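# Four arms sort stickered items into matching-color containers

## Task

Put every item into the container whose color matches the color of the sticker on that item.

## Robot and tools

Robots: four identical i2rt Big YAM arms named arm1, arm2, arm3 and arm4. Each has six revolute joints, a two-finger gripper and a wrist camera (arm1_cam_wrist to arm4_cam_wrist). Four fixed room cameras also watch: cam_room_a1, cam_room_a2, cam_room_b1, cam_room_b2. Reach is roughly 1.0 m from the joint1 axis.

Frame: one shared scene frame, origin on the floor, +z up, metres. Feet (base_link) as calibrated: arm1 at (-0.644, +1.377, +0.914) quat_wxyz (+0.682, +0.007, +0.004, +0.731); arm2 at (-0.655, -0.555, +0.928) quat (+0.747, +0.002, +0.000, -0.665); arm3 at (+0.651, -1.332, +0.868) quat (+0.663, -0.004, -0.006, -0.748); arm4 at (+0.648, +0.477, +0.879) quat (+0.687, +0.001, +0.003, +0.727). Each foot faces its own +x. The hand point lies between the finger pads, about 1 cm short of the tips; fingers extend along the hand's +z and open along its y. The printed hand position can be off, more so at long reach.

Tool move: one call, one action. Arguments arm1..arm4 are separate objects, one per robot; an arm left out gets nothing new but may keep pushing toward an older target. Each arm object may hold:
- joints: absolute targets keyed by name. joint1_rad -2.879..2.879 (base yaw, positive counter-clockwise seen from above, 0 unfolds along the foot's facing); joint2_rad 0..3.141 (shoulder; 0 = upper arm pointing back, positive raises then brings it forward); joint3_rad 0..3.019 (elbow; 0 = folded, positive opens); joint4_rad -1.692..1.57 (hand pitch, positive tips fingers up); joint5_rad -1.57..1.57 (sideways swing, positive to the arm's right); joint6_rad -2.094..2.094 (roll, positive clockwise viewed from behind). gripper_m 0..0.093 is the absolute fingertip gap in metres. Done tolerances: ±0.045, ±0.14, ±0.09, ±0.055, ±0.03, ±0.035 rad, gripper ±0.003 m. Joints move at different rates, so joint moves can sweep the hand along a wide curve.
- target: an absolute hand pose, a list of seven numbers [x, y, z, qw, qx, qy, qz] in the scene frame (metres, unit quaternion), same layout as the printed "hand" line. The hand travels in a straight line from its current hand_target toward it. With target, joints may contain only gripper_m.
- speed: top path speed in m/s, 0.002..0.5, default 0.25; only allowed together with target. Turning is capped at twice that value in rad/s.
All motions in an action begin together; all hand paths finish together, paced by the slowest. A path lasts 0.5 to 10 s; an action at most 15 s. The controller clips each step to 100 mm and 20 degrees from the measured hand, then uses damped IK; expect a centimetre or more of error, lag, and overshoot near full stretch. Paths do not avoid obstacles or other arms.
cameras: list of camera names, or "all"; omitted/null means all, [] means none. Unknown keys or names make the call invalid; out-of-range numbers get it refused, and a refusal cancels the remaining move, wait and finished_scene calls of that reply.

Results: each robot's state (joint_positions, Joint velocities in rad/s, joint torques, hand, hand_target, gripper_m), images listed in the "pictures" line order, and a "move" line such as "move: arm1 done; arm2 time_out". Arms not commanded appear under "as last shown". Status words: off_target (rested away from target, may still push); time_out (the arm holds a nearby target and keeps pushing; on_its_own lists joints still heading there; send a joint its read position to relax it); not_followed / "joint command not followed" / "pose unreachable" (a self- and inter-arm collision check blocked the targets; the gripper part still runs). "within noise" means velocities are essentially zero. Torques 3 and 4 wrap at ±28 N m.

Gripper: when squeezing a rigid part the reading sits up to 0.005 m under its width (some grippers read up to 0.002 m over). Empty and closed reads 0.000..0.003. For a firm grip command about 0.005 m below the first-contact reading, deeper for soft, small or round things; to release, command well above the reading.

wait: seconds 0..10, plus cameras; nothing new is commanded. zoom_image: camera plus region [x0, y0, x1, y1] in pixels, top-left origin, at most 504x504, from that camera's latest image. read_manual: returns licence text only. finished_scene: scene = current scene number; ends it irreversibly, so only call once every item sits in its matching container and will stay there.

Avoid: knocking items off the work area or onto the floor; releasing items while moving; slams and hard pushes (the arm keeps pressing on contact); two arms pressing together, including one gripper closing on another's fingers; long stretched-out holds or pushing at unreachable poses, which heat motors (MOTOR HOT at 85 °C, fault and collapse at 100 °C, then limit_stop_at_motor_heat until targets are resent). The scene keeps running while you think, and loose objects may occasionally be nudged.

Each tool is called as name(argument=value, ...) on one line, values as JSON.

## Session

move()

Scene clock: 0.00 s.
Joint torques (N m): no reading
Motor temperatures (°C): arm1=[21 23 27 23 21 21 21] | arm2=[23 24 26 22 22 20 23] | arm3=[24 23 23 23 24 23 23] | arm4=[22 21 23 22 24 21 24]
Heat: arm1: hottest joint3_rad 27 °C; arm2: hottest joint3_rad 26 °C; arm3: hottest joint1_rad 24 °C; arm4: hottest joint5_rad 24 °C.
Joint velocities: within noise
arm1.joint_positions: joint1_rad=-0.168 joint2_rad=+0.560 joint3_rad=+1.361 joint4_rad=-1.410 joint5_rad=+0.240 joint6_rad=+0.692 gripper_m=+0.09396
arm1.joint_status: not commanded
arm1.hand: x=-0.5745 y=+1.5715 z=+1.4388 quat_wxyz=(-0.303, +0.280, -0.837, -0.359) (m; scene frame)
arm1.hand_target: x=-0.5746 y=+1.5689 z=+1.4515 quat_wxyz=(-0.308, +0.276, -0.832, -0.370) (m; scene frame)
arm1.hand_status: not commanded
arm2.joint_positions: joint1_rad=+0.198 joint2_rad=+0.483 joint3_rad=+1.641 joint4_rad=-1.210 joint5_rad=-0.086 joint6_rad=-0.484 gripper_m=+0.09396
arm2.joint_status: not commanded
arm2.hand: x=-0.6069 y=-0.6635 z=+1.6316 quat_wxyz=(-0.468, -0.246, -0.683, +0.505) (m; scene frame)
arm2.hand_target: x=-0.6088 y=-0.6576 z=+1.6378 quat_wxyz=(-0.472, -0.244, -0.677, +0.510) (m; scene frame)
arm2.hand_status: not commanded
arm3.joint_positions: joint1_rad=+0.130 joint2_rad=+0.645 joint3_rad=+1.695 joint4_rad=-1.138 joint5_rad=+0.075 joint6_rad=+0.392 gripper_m=+0.09396
arm3.joint_status: not commanded
arm3.hand: x=+0.6386 y=-1.5165 z=+1.5921 quat_wxyz=(-0.552, -0.621, -0.389, +0.398) (m; scene frame)
arm3.hand_target: x=+0.6385 y=-1.5116 z=+1.6003 quat_wxyz=(-0.558, -0.615, -0.384, +0.402) (m; scene frame)
arm3.hand_status: not commanded
arm4.joint_positions: joint1_rad=+0.147 joint2_rad=+0.437 joint3_rad=+1.709 joint4_rad=-1.566 joint5_rad=+0.245 joint6_rad=+0.670 gripper_m=+0.09396
arm4.joint_status: not commanded
arm4.hand: x=+0.6820 y=+0.5376 z=+1.5262 quat_wxyz=(-0.292, +0.355, -0.719, -0.522) (m; scene frame)
arm4.hand_target: x=+0.6829 y=+0.5336 z=+1.5314 quat_wxyz=(-0.294, +0.352, -0.714, -0.529) (m; scene frame)
arm4.hand_status: not commanded
pictures: arm1_cam_wrist, arm2_cam_wrist, arm3_cam_wrist, arm4_cam_wrist, cam_room_a1, cam_room_a2, cam_room_b1, cam_room_b2
Images, in order (width x height): arm1_cam_wrist 672x504, arm2_cam_wrist 672x504, arm3_cam_wrist 672x504, arm4_cam_wrist 672x504, cam_room_a1 672x504, cam_room_a2 672x504, cam_room_b1 672x504, cam_room_b2 672x504.

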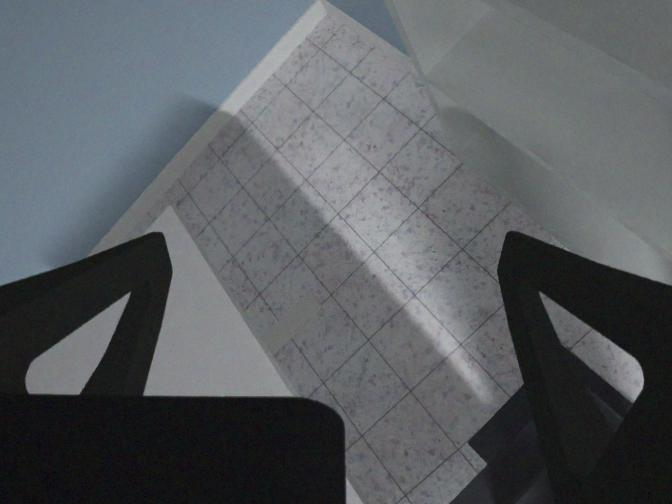

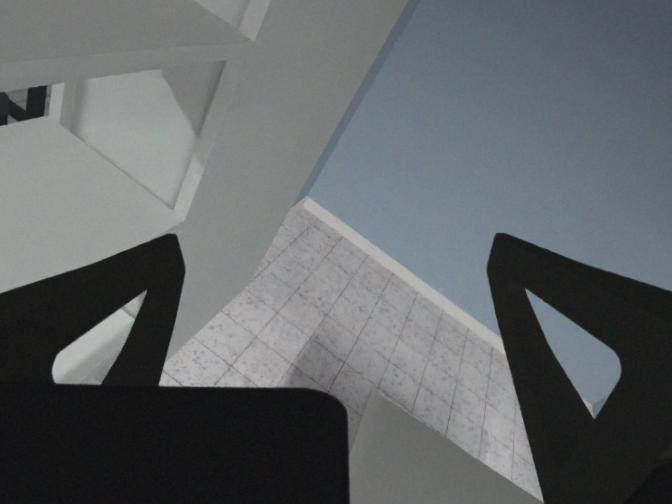

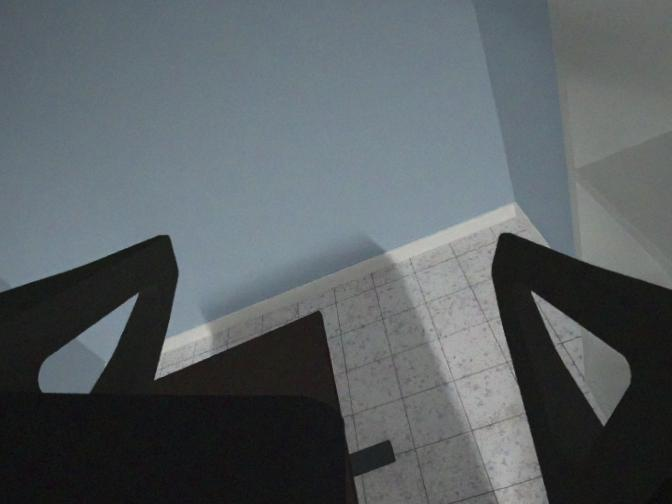

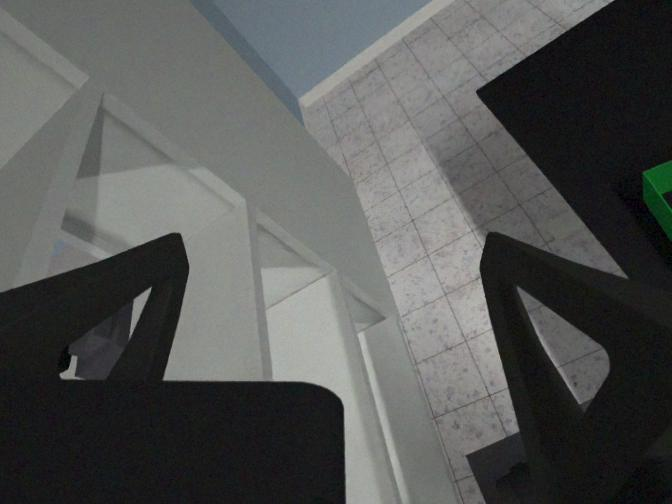

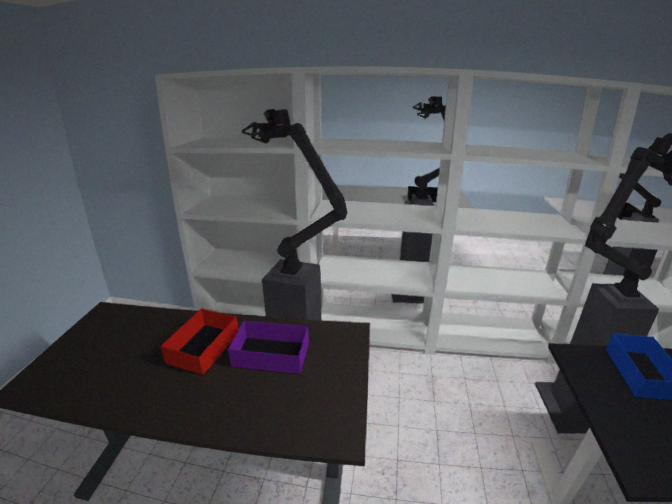

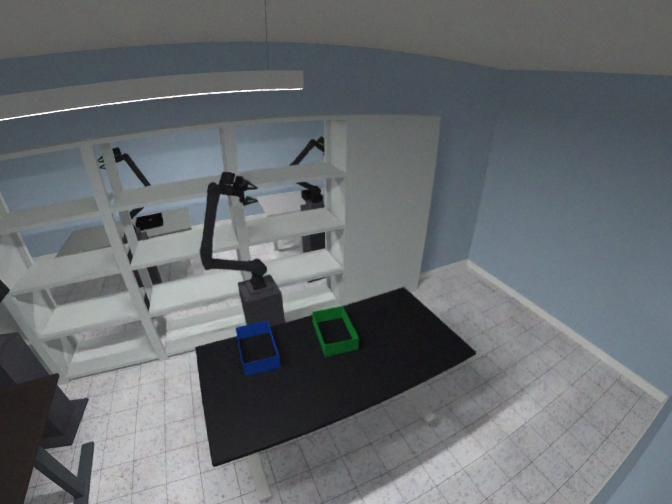

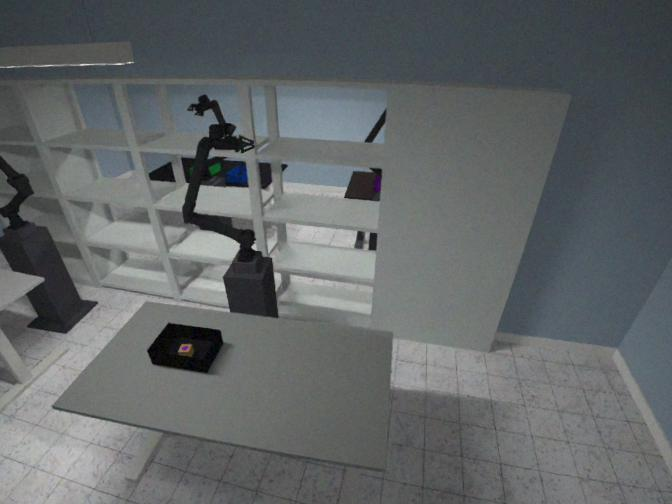

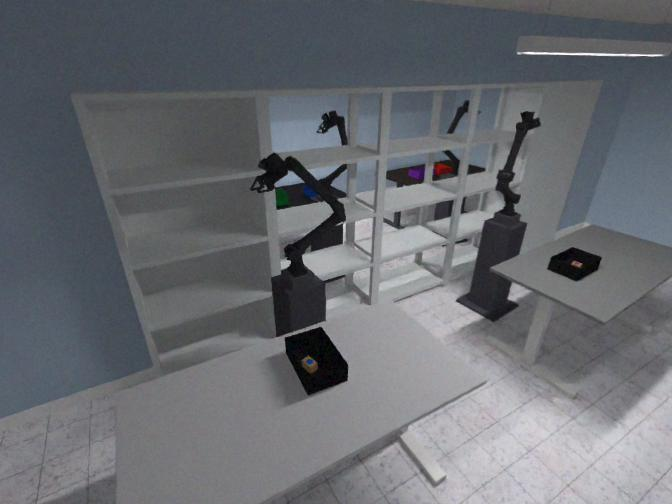

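zoom_image(camera="cam_room_b1", region=[120, 300, 260, 400])

zoom_image(camera="cam_room_b2", region=[260, 310, 380, 400])

zoom_image(camera="cam_room_b2", region=[530, 230, 620, 300])

Scaled by 3.600.

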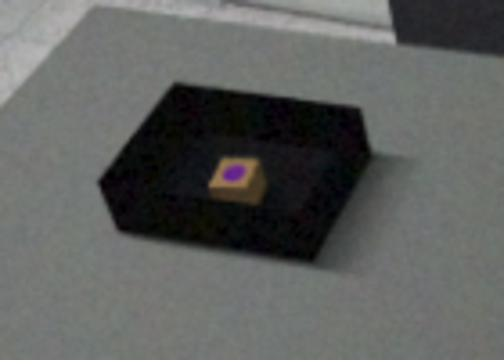

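Scaled by 4.200.

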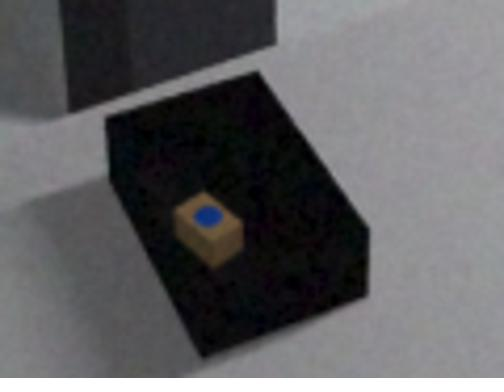

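Scaled by 5.600.

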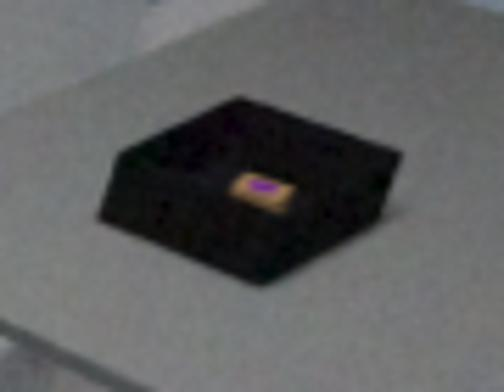

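move(arm1={"joints":{"joint1_rad":1.6,"joint2_rad":1.32,"joint3_rad":1.36,"joint4_rad":-1.02,"joint5_rad":0,"joint6_rad":0}}, arm2={"joints":{"joint1_rad":-1.86,"joint2_rad":1.32,"joint3_rad":1.36,"joint4_rad":-1.02,"joint5_rad":0,"joint6_rad":0}}, arm3={"joints":{"joint1_rad":1.69,"joint2_rad":1.32,"joint3_rad":1.36,"joint4_rad":-1.02,"joint5_rad":0,"joint6_rad":0}}, arm4={"joints":{"joint1_rad":-1.63,"joint2_rad":1.32,"joint3_rad":1.36,"joint4_rad":-1.02,"joint5_rad":0,"joint6_rad":0}}, cameras=["arm1_cam_wrist","arm2_cam_wrist","arm3_cam_wrist","arm4_cam_wrist"])

Scene clock: 17.17 s.
Joint torques (N m): arm1=[-2.37 -9.7 13.03 1.7 0.07 -0.06] | arm2=[1.32 -14.21 12.31 2.19 -0.08 0.18] | arm3=[1.44 -12.04 11.32 1.16 0.12 -0.11] | arm4=[1.26 -13.98 10.89 1.25 0.04 -0.09]
Motor temperatures (°C): arm1=[21 23 29 23 21 21 21] | arm2=[23 24 27 22 22 20 23] | arm3=[24 23 24 23 24 23 23] | arm4=[22 22 24 22 24 21 24]
Heat: arm1: hottest joint3_rad 29 °C; arm2: hottest joint3_rad 27 °C; arm3: hottest joint1_rad 24 °C; arm4: hottest joint3_rad 24 °C.
move: arm1 done; arm2 done; arm3 done; arm4 done
Joint velocities: within noise
arm1.joint_positions: joint1_rad=+1.604 joint2_rad=+1.335 joint3_rad=+1.343 joint4_rad=-1.031 joint5_rad=-0.002 joint6_rad=+0.007 gripper_m=+0.09399
arm1.joint_status: all done
arm1.hand: x=-1.1457 y=+1.3248 z=+1.2299 quat_wxyz=(+0.014, +0.959, +0.046, -0.278) (m; scene frame)
arm1.hand_target: x=-1.1484 y=+1.3267 z=+1.2470 quat_wxyz=(+0.013, +0.953, +0.047, -0.298) (m; scene frame)
arm1.hand_status: not commanded
arm2.joint_positions: joint1_rad=-1.868 joint2_rad=+1.333 joint3_rad=+1.350 joint4_rad=-1.028 joint5_rad=+0.002 joint6_rad=-0.012 gripper_m=+0.09398
arm2.joint_status: all done
arm2.hand: x=-1.1584 y=-0.4639 z=+1.2403 quat_wxyz=(+0.029, -0.958, +0.080, +0.274) (m; scene frame)
arm2.hand_target: x=-1.1603 y=-0.4680 z=+1.2527 quat_wxyz=(+0.027, -0.953, +0.082, +0.289) (m; scene frame)
arm2.hand_status: not commanded
arm3.joint_positions: joint1_rad=+1.688 joint2_rad=+1.321 joint3_rad=+1.339 joint4_rad=-1.022 joint5_rad=-0.003 joint6_rad=+0.006 gripper_m=+0.09398
arm3.joint_status: all done
arm3.hand: x=+1.1585 y=-1.3292 z=+1.1817 quat_wxyz=(-0.280, -0.002, -0.960, +0.005) (m; scene frame)
arm3.hand_target: x=+1.1629 y=-1.3285 z=+1.1932 quat_wxyz=(-0.291, +0.001, -0.957, +0.007) (m; scene frame)
arm3.hand_status: not commanded
arm4.joint_positions: joint1_rad=-1.637 joint2_rad=+1.337 joint3_rad=+1.334 joint4_rad=-1.029 joint5_rad=+0.001 joint6_rad=+0.014 gripper_m=+0.09398
arm4.joint_status: all done
arm4.hand: x=+1.1575 y=+0.4731 z=+1.1789 quat_wxyz=(-0.264, -0.011, -0.965, +0.001) (m; scene frame)
arm4.hand_target: x=+1.1617 y=+0.4767 z=+1.2018 quat_wxyz=(-0.289, -0.001, -0.957, +0.002) (m; scene frame)
arm4.hand_status: not commanded
pictures: arm1_cam_wrist, arm2_cam_wrist, arm3_cam_wrist, arm4_cam_wrist
Images, in order (width x height): arm1_cam_wrist 672x504, arm2_cam_wrist 672x504, arm3_cam_wrist 672x504, arm4_cam_wrist 672x504.

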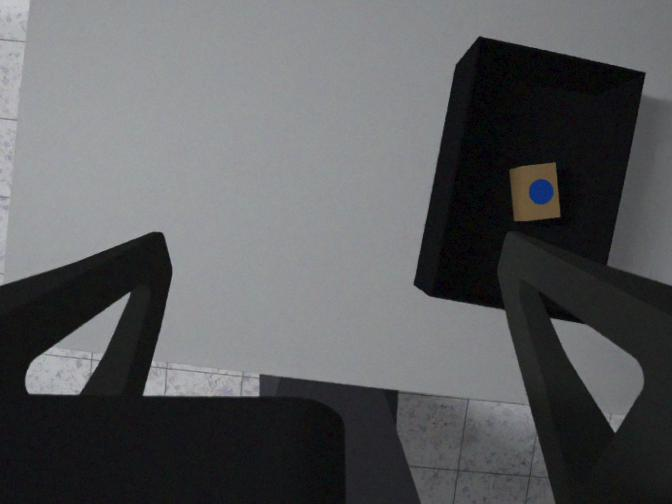

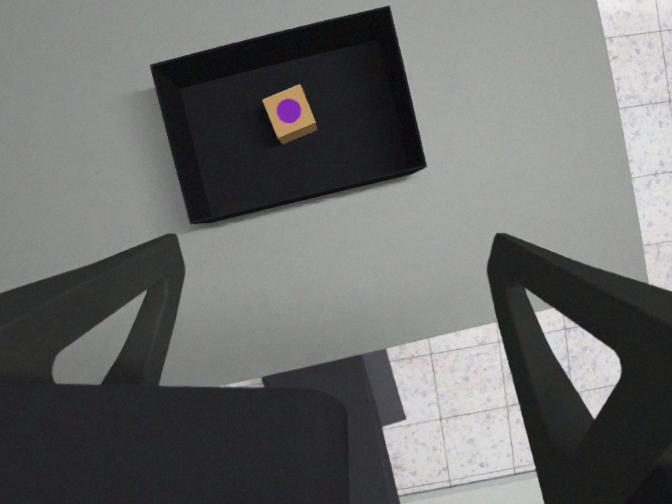

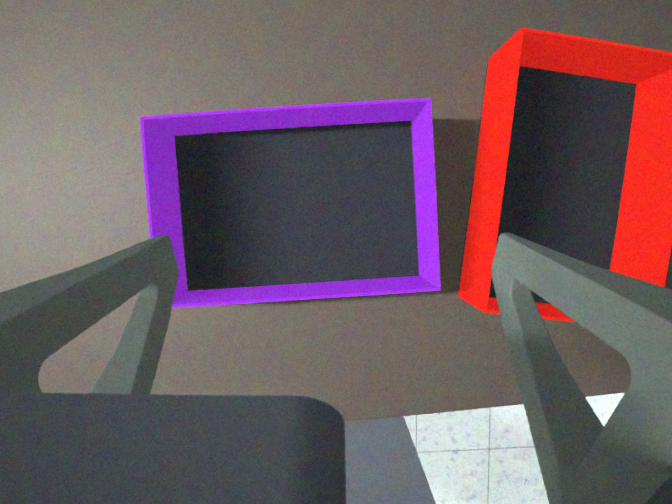

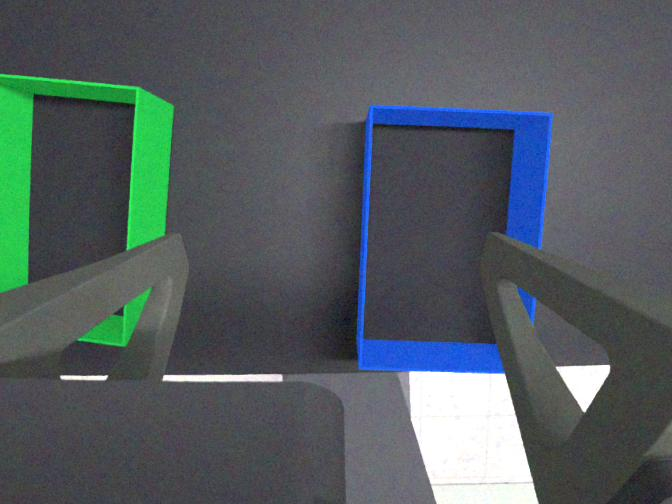

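move(arm1={"target":[-1.252,1.58,0.94,-0.0293,-0.9597,-0.1093,0.2571],"speed":0.35}, arm2={"target":[-1.345,-0.491,0.94,-0.0203,-0.9629,-0.0758,0.258],"speed":0.35}, arm3={"joints":{"joint2_rad":0.7,"joint3_rad":1.3,"joint4_rad":-1.4}}, arm4={"joints":{"joint2_rad":0.7,"joint3_rad":1.3,"joint4_rad":-1.4}}, cameras=["arm1_cam_wrist","arm2_cam_wrist"])

Scene clock: 36.33 s.
Joint torques (N m): arm1=[-1.2 -16.03 13.53 1.66 -0.29 -0.04] | arm2=[1.38 -21.01 13.56 2.3 -0.33 -0.08] | arm3=[1.44 -0.73 8.95 1.17 0.13 -0.12] | arm4=[1.49 -0.21 9.06 0.8 0.07 -0.11]
Motor temperatures (°C): arm1=[21 24 31 23 21 21 21] | arm2=[23 24 29 22 22 20 23] | arm3=[24 24 25 23 24 23 23] | arm4=[22 23 27 22 24 21 24]
Heat: arm1: hottest joint3_rad 31 °C; arm2: hottest joint3_rad 29 °C; arm3: hottest joint3_rad 25 °C; arm4: hottest joint3_rad 27 °C.
move: arm1 off_target; arm2 off_target; arm3 done; arm4 done
Joint velocities: within noise
arm1.joint_positions: joint1_rad=+1.099 joint2_rad=+1.969 joint3_rad=+1.293 joint4_rad=-0.549 joint5_rad=-0.291 joint6_rad=-0.551 gripper_m=+0.09399
arm1.joint_status: not commanded
arm1.hand: x=-1.2241 y=+1.5716 z=+0.9129 quat_wxyz=(+0.047, +0.968, +0.098, -0.224) (m; scene frame)
arm1.hand_target: x=-1.2501 y=+1.5794 z=+0.9410 quat_wxyz=(+0.029, +0.960, +0.109, -0.257) (m; scene frame)
arm1.hand_status: off_target (0.040 m and 4.6 deg from the pose sent, 0.401 m and 7.8 deg at the start)
arm2.joint_positions: joint1_rad=-1.823 joint2_rad=+2.029 joint3_rad=+1.405 joint4_rad=-0.495 joint5_rad=-0.140 joint6_rad=-0.231 gripper_m=+0.09398
arm2.joint_status: not commanded
arm2.hand: x=-1.3188 y=-0.4884 z=+0.9238 quat_wxyz=(-0.025, -0.971, -0.062, +0.231) (m; scene frame)
arm2.hand_target: x=-1.3434 y=-0.4913 z=+0.9410 quat_wxyz=(-0.020, -0.963, -0.076, +0.258) (m; scene frame)
arm2.hand_status: off_target (0.031 m and 3.6 deg from the pose sent, 0.355 m and 18.9 deg at the start)
arm3.joint_positions: joint1_rad=+1.688 joint2_rad=+0.701 joint3_rad=+1.293 joint4_rad=-1.395 joint5_rad=-0.003 joint6_rad=+0.006 gripper_m=+0.09398
arm3.joint_status: all done
arm3.hand: x=+0.9144 y=-1.3263 z=+1.3307 quat_wxyz=(-0.375, -0.002, -0.927, +0.005) (m; scene frame)
arm3.hand_target: x=+0.9129 y=-1.3261 z=+1.3336 quat_wxyz=(-0.377, +0.002, -0.926, +0.007) (m; scene frame)
arm3.hand_status: not commanded
arm4.joint_positions: joint1_rad=-1.637 joint2_rad=+0.695 joint3_rad=+1.286 joint4_rad=-1.391 joint5_rad=+0.001 joint6_rad=+0.014 gripper_m=+0.09398
arm4.joint_status: all done
arm4.hand: x=+0.9131 y=+0.4759 z=+1.3393 quat_wxyz=(-0.373, -0.010, -0.928, +0.001) (m; scene frame)
arm4.hand_target: x=+0.9126 y=+0.4778 z=+1.3435 quat_wxyz=(-0.374, +0.000, -0.928, +0.002) (m; scene frame)
arm4.hand_status: not commanded
pictures: arm1_cam_wrist, arm2_cam_wrist
Images, in order (width x height): arm1_cam_wrist 672x504, arm2_cam_wrist 672x504.

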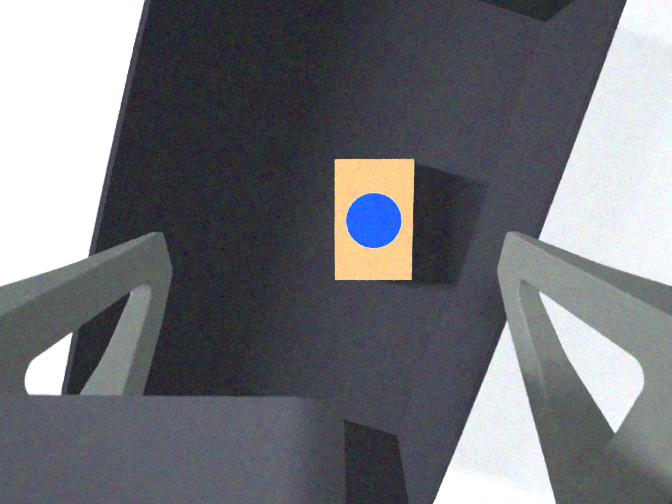

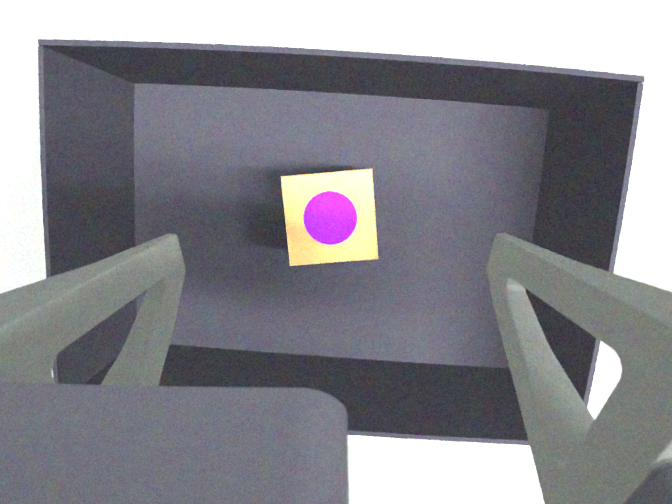

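move(arm1={"target":[-1.255,1.597,0.805,-0.0293,-0.9597,-0.1093,0.2571],"speed":0.2}, arm2={"target":[-1.345,-0.490,0.80,-0.0293,-0.9597,-0.1093,0.2571],"speed":0.2}, arm3={"joints":{"joint1_rad":-1.95}}, arm4={"joints":{"joint1_rad":1.0}}, cameras=["arm1_cam_wrist","arm2_cam_wrist"])

Scene clock: 52.97 s.
Joint torques (N m): arm1=[-2.26 -17.03 11.21 1.55 -0.25 -0.1] | arm2=[0.56 -21.89 10.97 2.36 -0.36 -0.09] | arm3=[0.44 -1.08 9.02 1.18 -0.04 -0.1] | arm4=[0.85 -0.03 8.99 0.9 0.13 -0.1]
Motor temperatures (°C): arm1=[21 25 32 23 21 21 21] | arm2=[23 25 32 22 22 20 23] | arm3=[24 24 25 23 24 23 23] | arm4=[22 22 30 22 24 21 24]
Heat: arm1: hottest joint3_rad 32 °C; arm2: hottest joint3_rad 32 °C; arm3: hottest joint3_rad 25 °C; arm4: hottest joint3_rad 30 °C.
move: arm1 off_target; arm2 off_target; arm3 done; arm4 done
Joint velocities: within noise
arm1.joint_positions: joint1_rad=+1.088 joint2_rad=+2.214 joint3_rad=+1.296 joint4_rad=-0.299 joint5_rad=-0.303 joint6_rad=-0.578 gripper_m=+0.09399
arm1.joint_status: not commanded
arm1.hand: x=-1.2317 y=+1.5797 z=+0.7897 quat_wxyz=(+0.046, +0.966, +0.107, -0.231) (m; scene frame)
arm1.hand_target: x=-1.2536 y=+1.5966 z=+0.8060 quat_wxyz=(+0.029, +0.960, +0.109, -0.257) (m; scene frame)
arm1.hand_status: off_target (0.033 m and 3.6 deg from the pose sent, 0.115 m and 4.6 deg at the start)
arm2.joint_positions: joint1_rad=-1.823 joint2_rad=+2.272 joint3_rad=+1.406 joint4_rad=-0.252 joint5_rad=-0.178 joint6_rad=-0.303 gripper_m=+0.09398
arm2.joint_status: not commanded
arm2.hand: x=-1.3246 y=-0.4938 z=+0.7935 quat_wxyz=(-0.035, -0.966, -0.101, +0.236) (m; scene frame)
arm2.hand_target: x=-1.3441 y=-0.4901 z=+0.8008 quat_wxyz=(-0.029, -0.960, -0.109, +0.257) (m; scene frame)
arm2.hand_status: off_target (0.022 m and 2.7 deg from the pose sent, 0.126 m and 6.3 deg at the start)
arm3.joint_positions: joint1_rad=-1.939 joint2_rad=+0.702 joint3_rad=+1.293 joint4_rad=-1.395 joint5_rad=+0.001 joint6_rad=+0.005 gripper_m=+0.09402
arm3.joint_status: all done
arm3.hand: x=+0.4173 y=-1.2005 z=+1.3281 quat_wxyz=(+0.084, -0.900, +0.229, +0.361) (m; scene frame)
arm3.hand_target: x=+0.4203 y=-1.1991 z=+1.3313 quat_wxyz=(+0.087, -0.899, +0.232, +0.362) (m; scene frame)
arm3.hand_status: not commanded
arm4.joint_positions: joint1_rad=+0.997 joint2_rad=+0.697 joint3_rad=+1.286 joint4_rad=-1.391 joint5_rad=-0.002 joint6_rad=+0.013 gripper_m=+0.09402
arm4.joint_status: all done
arm4.hand: x=+0.4211 y=+0.6095 z=+1.3408 quat_wxyz=(-0.091, +0.894, -0.244, -0.365) (m; scene frame)
arm4.hand_target: x=+0.4218 y=+0.6085 z=+1.3454 quat_wxyz=(-0.093, +0.895, -0.237, -0.365) (m; scene frame)
arm4.hand_status: not commanded
pictures: arm1_cam_wrist, arm2_cam_wrist
Images, in order (width x height): arm1_cam_wrist 672x504, arm2_cam_wrist 672x504.

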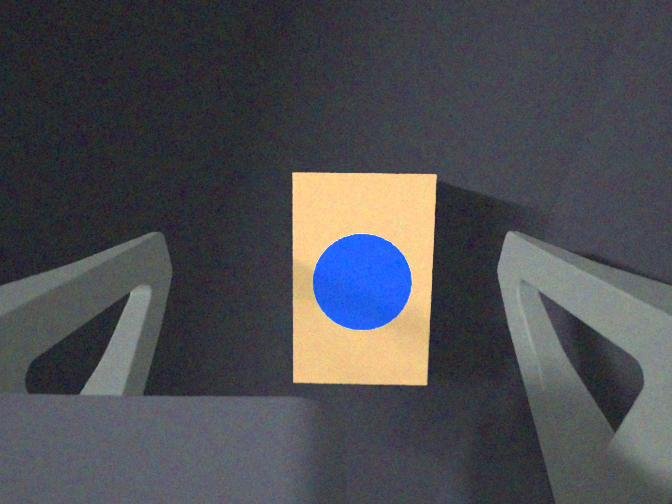

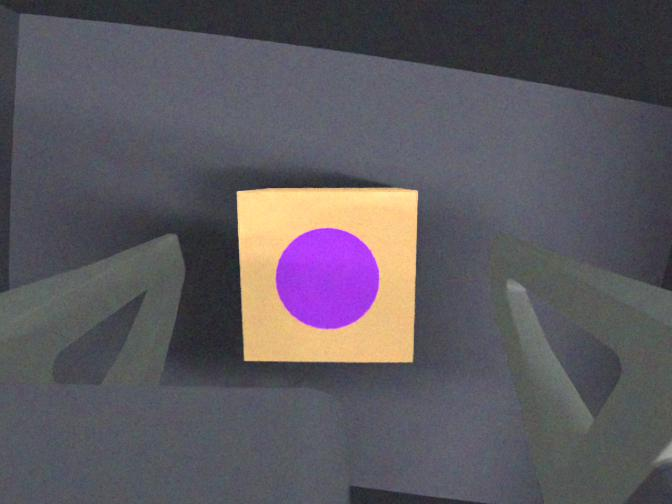

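move(arm1={"target":[-1.234,1.604,0.741,-0.0293,-0.9597,-0.1093,0.2571],"speed":0.12}, arm2={"target":[-1.3256,-0.489,0.741,-0.0293,-0.9597,-0.1093,0.2571],"speed":0.12}, cameras=["arm1_cam_wrist","arm2_cam_wrist"])

Scene clock: 61.80 s.
Joint torques (N m): arm1=[-2.32 -17.49 7.53 1.83 -0.08 -0.05] | arm2=[0.03 -21.07 7.2 2.48 -0.36 -0.08] | arm3=[0.56 -0.91 9.05 1.17 -0.04 -0.11] | arm4=[1.32 -0.5 8.9 0.84 0.15 -0.06]
Motor temperatures (°C): arm1=[21 25 32 23 21 21 21] | arm2=[23 25 31 22 22 20 23] | arm3=[24 24 26 23 24 23 23] | arm4=[22 22 31 22 24 21 24]
Heat: arm1: hottest joint3_rad 32 °C; arm2: hottest joint3_rad 31 °C; arm3: hottest joint3_rad 26 °C; arm4: hottest joint3_rad 31 °C.
move: arm1 off_target; arm2 off_target
Joint velocities: within noise
arm1.joint_positions: joint1_rad=+1.068 joint2_rad=+2.327 joint3_rad=+1.296 joint4_rad=-0.169 joint5_rad=-0.317 joint6_rad=-0.603 gripper_m=+0.09399
arm1.joint_status: not commanded
arm1.hand: x=-1.2253 y=+1.5875 z=+0.7339 quat_wxyz=(+0.043, +0.963, +0.112, -0.242) (m; scene frame)
arm1.hand_target: x=-1.2336 y=+1.6040 z=+0.7414 quat_wxyz=(+0.029, +0.960, +0.109, -0.257) (m; scene frame)
arm1.hand_status: off_target (0.020 m and 2.3 deg from the pose sent, 0.055 m and 3.6 deg at the start)
arm2.joint_positions: joint1_rad=-1.823 joint2_rad=+2.353 joint3_rad=+1.406 joint4_rad=-0.123 joint5_rad=-0.182 joint6_rad=-0.308 gripper_m=+0.09398
arm2.joint_status: not commanded
arm2.hand: x=-1.3294 y=-0.4935 z=+0.7552 quat_wxyz=(-0.030, -0.960, -0.106, +0.259) (m; scene frame)
arm2.hand_target: x=-1.3253 y=-0.4892 z=+0.7413 quat_wxyz=(-0.029, -0.960, -0.109, +0.257) (m; scene frame)
arm2.hand_status: off_target (0.015 m and 0.5 deg from the pose sent, 0.053 m and 2.7 deg at the start)
arm3, arm4: as last shown
pictures: arm1_cam_wrist, arm2_cam_wrist
Images, in order (width x height): arm1_cam_wrist 672x504, arm2_cam_wrist 672x504.

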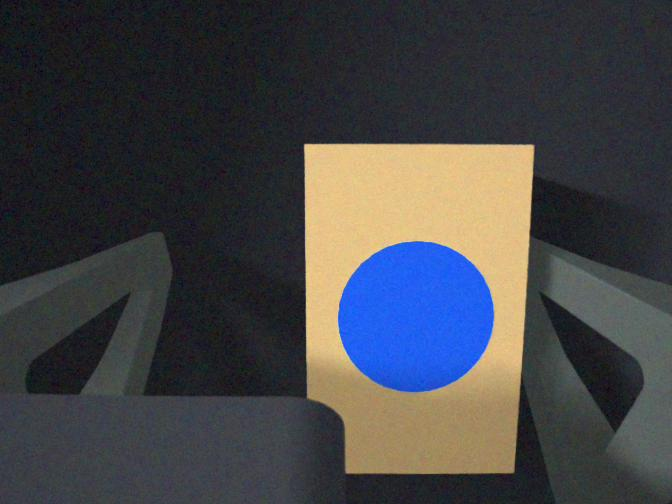

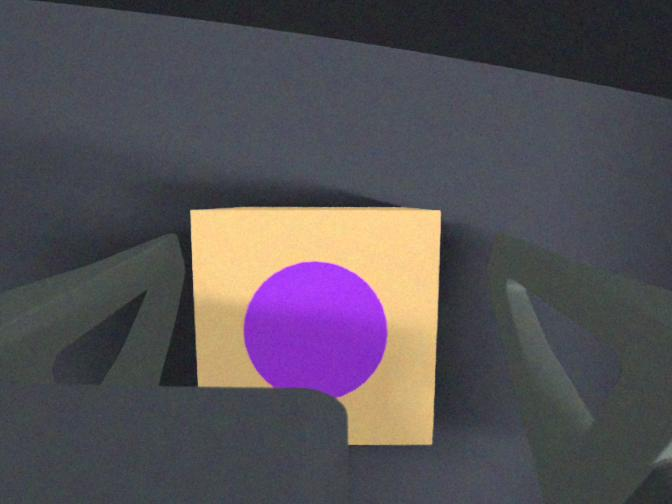

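move(arm1={"target":[-1.234,1.623,0.741,-0.0293,-0.9597,-0.1093,0.2571],"speed":0.1}, arm2={"target":[-1.306,-0.490,0.731,-0.0293,-0.9597,-0.1093,0.2571],"speed":0.1}, cameras=["arm1_cam_wrist","arm2_cam_wrist"])

Scene clock: 68.87 s.
Joint torques (N m): arm1=[-3.02 -16.5 10.24 0.65 -0.12 -0.08] | arm2=[-0.15 -21.01 6.04 2.5 -0.36 -0.08] | arm3=[0.5 -0.97 9.05 1.16 -0.05 -0.11] | arm4=[0.85 -0.21 8.95 0.79 0.14 -0.09]
Motor temperatures (°C): arm1=[21 25 32 23 21 21 21] | arm2=[23 25 31 22 22 20 23] | arm3=[24 24 26 23 24 23 23] | arm4=[22 22 32 22 24 21 24]
Heat: arm1: hottest joint3_rad 32 °C; arm2: hottest joint3_rad 31 °C; arm3: hottest joint3_rad 26 °C; arm4: hottest joint3_rad 32 °C.
move: arm1 off_target; arm2 off_target
Joint velocities: within noise
arm1.joint_positions: joint1_rad=+1.034 joint2_rad=+2.327 joint3_rad=+1.300 joint4_rad=-0.169 joint5_rad=-0.327 joint6_rad=-0.630 gripper_m=+0.09399
arm1.joint_status: not commanded
arm1.hand: x=-1.2204 y=+1.6061 z=+0.7355 quat_wxyz=(+0.039, +0.962, +0.109, -0.247) (m; scene frame)
arm1.hand_target: x=-1.2334 y=+1.6228 z=+0.7417 quat_wxyz=(+0.029, +0.960, +0.109, -0.257) (m; scene frame)
arm1.hand_status: off_target (0.022 m and 1.6 deg from the pose sent, 0.037 m and 2.3 deg at the start)
arm2.joint_positions: joint1_rad=-1.825 joint2_rad=+2.353 joint3_rad=+1.352 joint4_rad=-0.067 joint5_rad=-0.183 joint6_rad=-0.311 gripper_m=+0.09398
arm2.joint_status: not commanded
arm2.hand: x=-1.3129 y=-0.4952 z=+0.7439 quat_wxyz=(-0.030, -0.959, -0.107, +0.260) (m; scene frame)
arm2.hand_target: x=-1.3058 y=-0.4902 z=+0.7313 quat_wxyz=(-0.029, -0.960, -0.109, +0.257) (m; scene frame)
arm2.hand_status: off_target (0.016 m and 0.5 deg from the pose sent, 0.034 m and 0.5 deg at the start)
arm3, arm4: as last shown
pictures: arm1_cam_wrist, arm2_cam_wrist
Images, in order (width x height): arm1_cam_wrist 672x504, arm2_cam_wrist 672x504.

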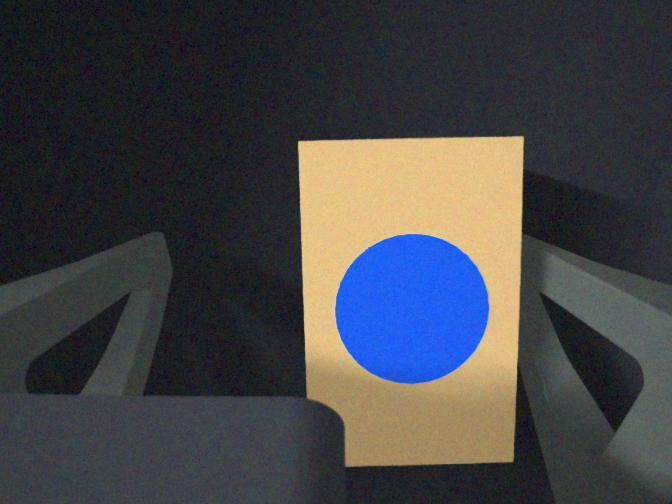

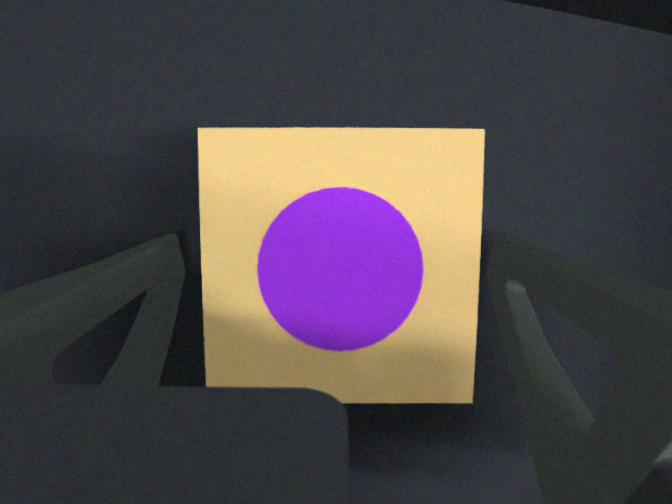

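move(arm1={"joints":{"gripper_m":0.033}}, arm2={"joints":{"gripper_m":0.043}}, cameras=["arm1_cam_wrist","arm2_cam_wrist"])

Scene clock: 76.10 s.
Joint torques (N m): arm1=[-2.26 -16.44 9.83 0.68 -0.22 -0.06] | arm2=[-0.03 -21.19 6.01 2.45 -0.31 -0.07] | arm3=[0.38 -0.97 9.02 1.17 -0.04 -0.1] | arm4=[0.73 0.15 9.01 0.95 0.12 -0.09]
Motor temperatures (°C): arm1=[21 26 32 23 21 21 21] | arm2=[23 25 30 22 22 20 23] | arm3=[24 24 26 23 24 23 23] | arm4=[22 22 32 22 24 21 24]
Heat: arm1: hottest joint3_rad 32 °C; arm2: hottest joint3_rad 30 °C; arm3: hottest joint3_rad 26 °C; arm4: hottest joint3_rad 32 °C.
move: arm1 off_target; arm2 off_target
Joint velocities: within noise
arm1.joint_positions: joint1_rad=+1.030 joint2_rad=+2.327 joint3_rad=+1.304 joint4_rad=-0.169 joint5_rad=-0.327 joint6_rad=-0.632 gripper_m=+0.04399
arm1.joint_status: gripper_m off_target (ended at +0.04402, target +0.03300)
arm1.hand: x=-1.2214 y=+1.6096 z=+0.7367 quat_wxyz=(+0.037, +0.962, +0.109, -0.249) (m; scene frame)
arm1.hand_target: x=-1.2333 y=+1.6229 z=+0.7416 quat_wxyz=(+0.029, +0.960, +0.109, -0.257) (m; scene frame)
arm1.hand_status: not commanded
arm2.joint_positions: joint1_rad=-1.825 joint2_rad=+2.353 joint3_rad=+1.352 joint4_rad=-0.066 joint5_rad=-0.184 joint6_rad=-0.312 gripper_m=+0.05293
arm2.joint_status: gripper_m off_target (ended at +0.05295, target +0.04300)
arm2.hand: x=-1.3131 y=-0.4951 z=+0.7441 quat_wxyz=(-0.030, -0.959, -0.107, +0.261) (m; scene frame)
arm2.hand_target: x=-1.3058 y=-0.4900 z=+0.7313 quat_wxyz=(-0.029, -0.960, -0.109, +0.257) (m; scene frame)
arm2.hand_status: not commanded
arm3, arm4: as last shown
pictures: arm1_cam_wrist, arm2_cam_wrist
Images, in order (width x height): arm1_cam_wrist 672x504, arm2_cam_wrist 672x504.

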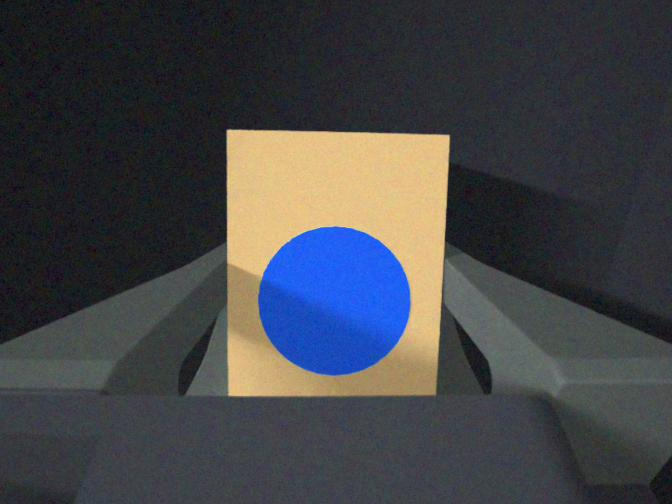

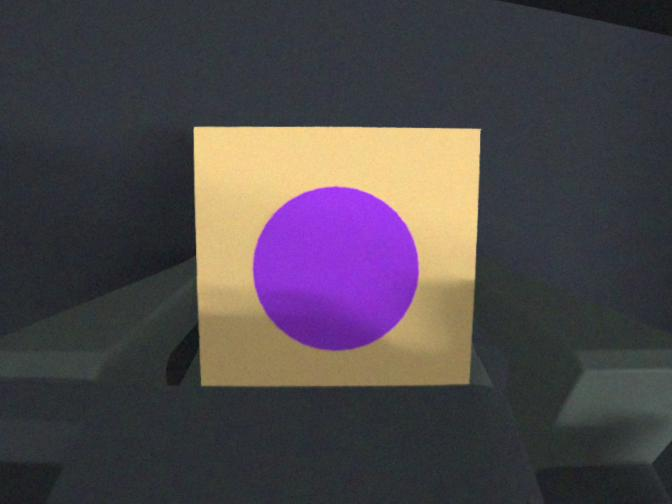

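move(arm1={"target":[-1.20,1.59,0.95,-0.0293,-0.9597,-0.1093,0.2571],"speed":0.25}, arm2={"target":[-1.28,-0.49,0.95,-0.0293,-0.9597,-0.1093,0.2571],"speed":0.25}, cameras=[])

move(arm1={"joints":{"joint2_rad":0.9,"joint3_rad":1.25,"joint4_rad":-1.35,"joint5_rad":0,"joint6_rad":0}}, arm2={"joints":{"joint2_rad":0.9,"joint3_rad":1.25,"joint4_rad":-1.35,"joint5_rad":0,"joint6_rad":0}}, cameras=["arm1_cam_wrist","arm2_cam_wrist"])

move(arm1={"joints":{"joint1_rad":-0.6}}, arm2={"joints":{"joint1_rad":-0.4}}, cameras=[])

move(arm1={"joints":{"joint1_rad":-2.28}}, arm2={"joints":{"joint1_rad":0.89}}, cameras=["arm1_cam_wrist","arm2_cam_wrist"])

Scene clock: 90.93 s.
Joint torques (N m): arm1=[-1.2 -14.97 9.37 0.69 -0.11 0.17] | arm2=[-0.15 -19.72 8.64 1.21 -0.37 -0.08] | arm3=[0.44 -1.14 9.06 1.18 -0.04 -0.11] | arm4=[0.79 -0.15 8.96 0.84 0.16 -0.09]
Motor temperatures (°C): arm1=[21 26 32 23 21 21 22] | arm2=[23 26 30 22 22 20 23] | arm3=[24 23 26 23 24 23 23] | arm4=[22 22 33 22 24 21 24]
Heat: arm1: hottest joint3_rad 32 °C; arm2: hottest joint3_rad 30 °C; arm3: hottest joint3_rad 26 °C; arm4: hottest joint3_rad 33 °C.
move: arm1 done; arm2 off_target
Joint velocities: within noise
arm1.joint_positions: joint1_rad=+1.038 joint2_rad=+1.866 joint3_rad=+1.213 joint4_rad=-0.511 joint5_rad=-0.317 joint6_rad=-0.622 gripper_m=+0.04398
arm1.joint_status: not commanded
arm1.hand: x=-1.1986 y=+1.5956 z=+0.9464 quat_wxyz=(+0.027, +0.960, +0.109, -0.258) (m; scene frame)
arm1.hand_target: x=-1.2000 y=+1.5901 z=+0.9500 quat_wxyz=(+0.029, +0.960, +0.109, -0.257) (m; scene frame)
arm1.hand_status: done (0.007 m and 0.3 deg from the pose sent, 0.215 m and 1.3 deg at the start)
arm2.joint_positions: joint1_rad=-1.833 joint2_rad=+1.896 joint3_rad=+1.259 joint4_rad=-0.417 joint5_rad=-0.187 joint6_rad=-0.318 gripper_m=+0.05293
arm2.joint_status: not commanded
arm2.hand: x=-1.2873 y=-0.4948 z=+0.9562 quat_wxyz=(-0.028, -0.957, -0.107, +0.267) (m; scene frame)
arm2.hand_target: x=-1.2800 y=-0.4902 z=+0.9500 quat_wxyz=(-0.029, -0.960, -0.109, +0.257) (m; scene frame)
arm2.hand_status: off_target (0.011 m and 1.2 deg from the pose sent, 0.209 m and 0.5 deg at the start)
arm3, arm4: as last shown
pictures: none
No camera images: "cameras" was empty.

Scene clock: 92.43 s.
Joint torques (N m): arm1=[-1.03 -0.91 14.24 0.79 0.13 0.1] | arm2=[0.21 -4.78 11.3 1.37 0.14 0.22] | arm3=[0.5 -1.03 9.06 1.16 -0.04 -0.1] | arm4=[1.03 -0.15 8.99 0.83 0.12 -0.05]
Motor temperatures (°C): arm1=[21 26 32 23 21 21 22] | arm2=[23 26 30 22 22 20 23] | arm3=[24 23 26 23 24 23 23] | arm4=[22 22 33 22 24 21 24]
Heat: arm1: hottest joint3_rad 32 °C; arm2: hottest joint3_rad 30 °C; arm3: hottest joint3_rad 26 °C; arm4: hottest joint3_rad 33 °C.
move: arm1 done; arm2 done
Joint velocities: within noise
arm1.joint_positions: joint1_rad=+1.039 joint2_rad=+0.893 joint3_rad=+1.214 joint4_rad=-1.341 joint5_rad=-0.002 joint6_rad=-0.009 gripper_m=+0.04396
arm1.joint_status: all done
arm1.hand: x=-0.9316 y=+1.5230 z=+1.2980 quat_wxyz=(-0.062, +0.936, -0.216, -0.272) (m; scene frame)
arm1.hand_target: x=-0.9350 y=+1.5219 z=+1.3124 quat_wxyz=(-0.063, +0.933, -0.216, -0.282) (m; scene frame)
arm1.hand_status: not commanded
arm2.joint_positions: joint1_rad=-1.835 joint2_rad=+0.895 joint3_rad=+1.246 joint4_rad=-1.338 joint5_rad=-0.003 joint6_rad=-0.015 gripper_m=+0.05292
arm2.joint_status: all done
arm2.hand: x=-0.9843 y=-0.5079 z=+1.3225 quat_wxyz=(+0.023, -0.956, +0.062, +0.286) (m; scene frame)
arm2.hand_target: x=-0.9830 y=-0.5048 z=+1.3212 quat_wxyz=(+0.023, -0.957, +0.074, +0.280) (m; scene frame)
arm2.hand_status: not commanded
arm3, arm4: as last shown
pictures: arm1_cam_wrist, arm2_cam_wrist
Images, in order (width x height): arm1_cam_wrist 672x504, arm2_cam_wrist 672x504.

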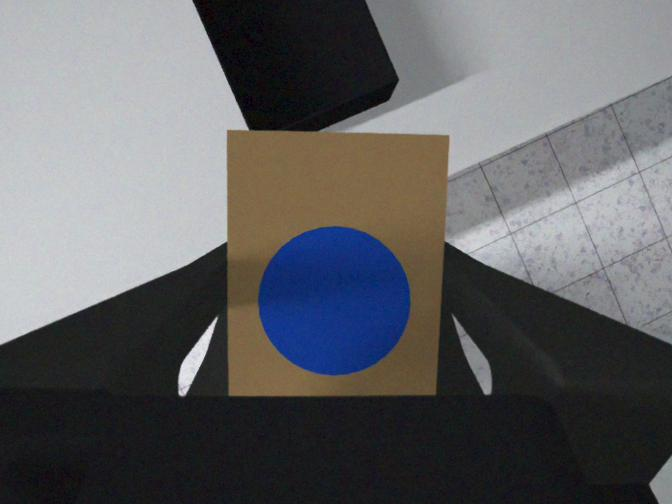

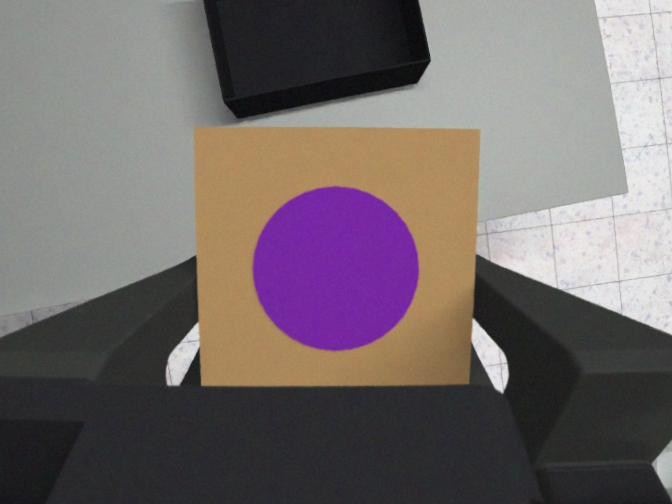

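Scene clock: 94.27 s.
Joint torques (N m): arm1=[-2.2 -1.55 14.41 1.02 -0.08 0.1] | arm2=[0.97 -4.66 11.26 1.4 0.04 0.2] | arm3=[0.44 -0.97 9.06 1.17 -0.04 -0.09] | arm4=[1.26 -0.09 8.96 0.9 0.12 -0.06]
Motor temperatures (°C): arm1=[21 26 32 23 21 21 22] | arm2=[23 26 30 22 22 20 24] | arm3=[24 23 26 23 24 23 23] | arm4=[22 22 33 22 24 21 24]
Heat: arm1: hottest joint3_rad 32 °C; arm2: hottest joint3_rad 30 °C; arm3: hottest joint3_rad 26 °C; arm4: hottest joint3_rad 33 °C.
move: arm1 done; arm2 done
Joint velocities: within noise
arm1.joint_positions: joint1_rad=-0.596 joint2_rad=+0.901 joint3_rad=+1.214 joint4_rad=-1.341 joint5_rad=+0.002 joint6_rad=-0.007 gripper_m=+0.04390
arm1.joint_status: all done
arm1.hand: x=-0.4710 y=+1.6614 z=+1.2888 quat_wxyz=(-0.227, +0.482, -0.835, -0.137) (m; scene frame)
arm1.hand_target: x=-0.4694 y=+1.6616 z=+1.3055 quat_wxyz=(-0.238, +0.475, -0.835, -0.145) (m; scene frame)
arm1.hand_status: not commanded
arm2.joint_positions: joint1_rad=-0.402 joint2_rad=+0.895 joint3_rad=+1.246 joint4_rad=-1.338 joint5_rad=-0.001 joint6_rad=-0.014 gripper_m=+0.05294
arm2.joint_status: all done
arm2.hand: x=-0.7495 y=-0.8752 z=+1.3217 quat_wxyz=(-0.171, -0.763, -0.580, +0.230) (m; scene frame)
arm2.hand_target: x=-0.7487 y=-0.8745 z=+1.3204 quat_wxyz=(-0.168, -0.768, -0.576, +0.224) (m; scene frame)
arm2.hand_status: not commanded
arm3, arm4: as last shown
pictures: none
No camera images: "cameras" was empty.

Scene clock: 96.10 s.
Joint torques (N m): arm1=[-1.67 -2.08 14.31 0.9 -0.02 0.11] | arm2=[0.97 -4.66 11.3 1.4 -0.02 0.2] | arm3=[0.5 -1.03 9.05 1.21 -0.05 -0.1] | arm4=[1.14 -0.26 9.1 0.83 0.17 -0.08]
Motor temperatures (°C): arm1=[21 26 32 23 21 21 22] | arm2=[23 26 30 22 22 20 24] | arm3=[24 23 26 23 24 23 23] | arm4=[22 22 33 22 24 21 24]
Heat: arm1: hottest joint3_rad 32 °C; arm2: hottest joint3_rad 30 °C; arm3: hottest joint3_rad 26 °C; arm4: hottest joint3_rad 33 °C.
move: arm1 done; arm2 done
Joint velocities: within noise
arm1.joint_positions: joint1_rad=-2.276 joint2_rad=+0.901 joint3_rad=+1.214 joint4_rad=-1.341 joint5_rad=+0.002 joint6_rad=-0.007 gripper_m=+0.04383
arm1.joint_status: all done
arm1.hand: x=-0.3726 y=+1.1795 z=+1.2860 quat_wxyz=(-0.246, -0.298, -0.918, +0.087) (m; scene frame)
arm1.hand_target: x=-0.3723 y=+1.1780 z=+1.3027 quat_wxyz=(-0.260, -0.301, -0.913, +0.090) (m; scene frame)
arm1.hand_status: not commanded
arm2.joint_positions: joint1_rad=+0.888 joint2_rad=+0.895 joint3_rad=+1.246 joint4_rad=-1.338 joint5_rad=+0.000 joint6_rad=-0.013 gripper_m=+0.05296
arm2.joint_status: all done
arm2.hand: x=-0.3757 y=-0.7351 z=+1.3228 quat_wxyz=(-0.276, -0.262, -0.921, +0.080) (m; scene frame)
arm2.hand_target: x=-0.3761 y=-0.7340 z=+1.3215 quat_wxyz=(-0.271, -0.267, -0.922, +0.077) (m; scene frame)
arm2.hand_status: not commanded
arm3, arm4: as last shown
pictures: arm1_cam_wrist, arm2_cam_wrist
Images, in order (width x height): arm1_cam_wrist 672x504, arm2_cam_wrist 672x504.

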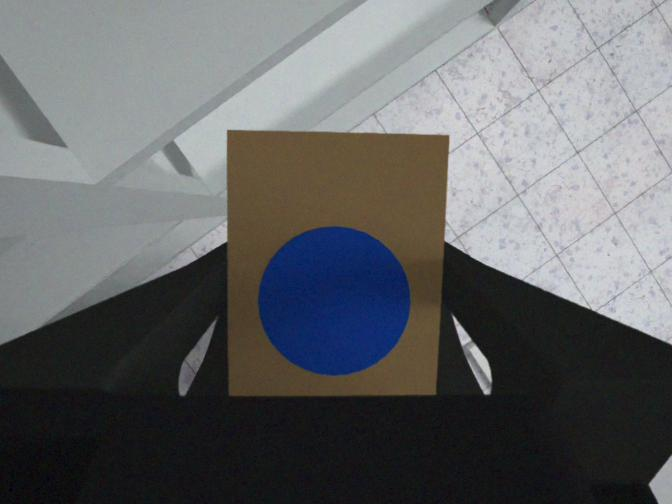

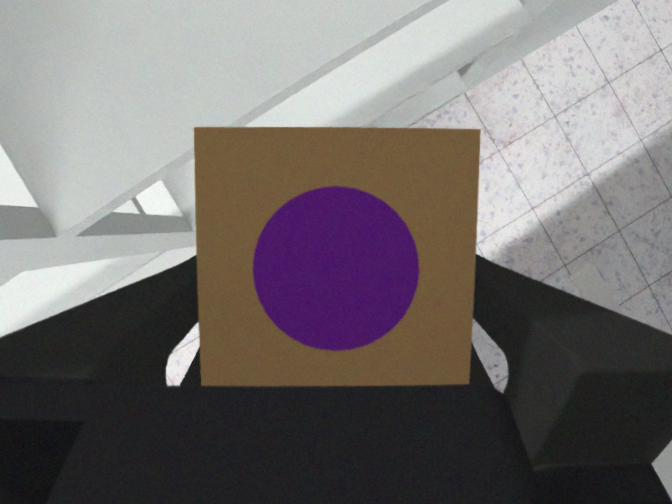

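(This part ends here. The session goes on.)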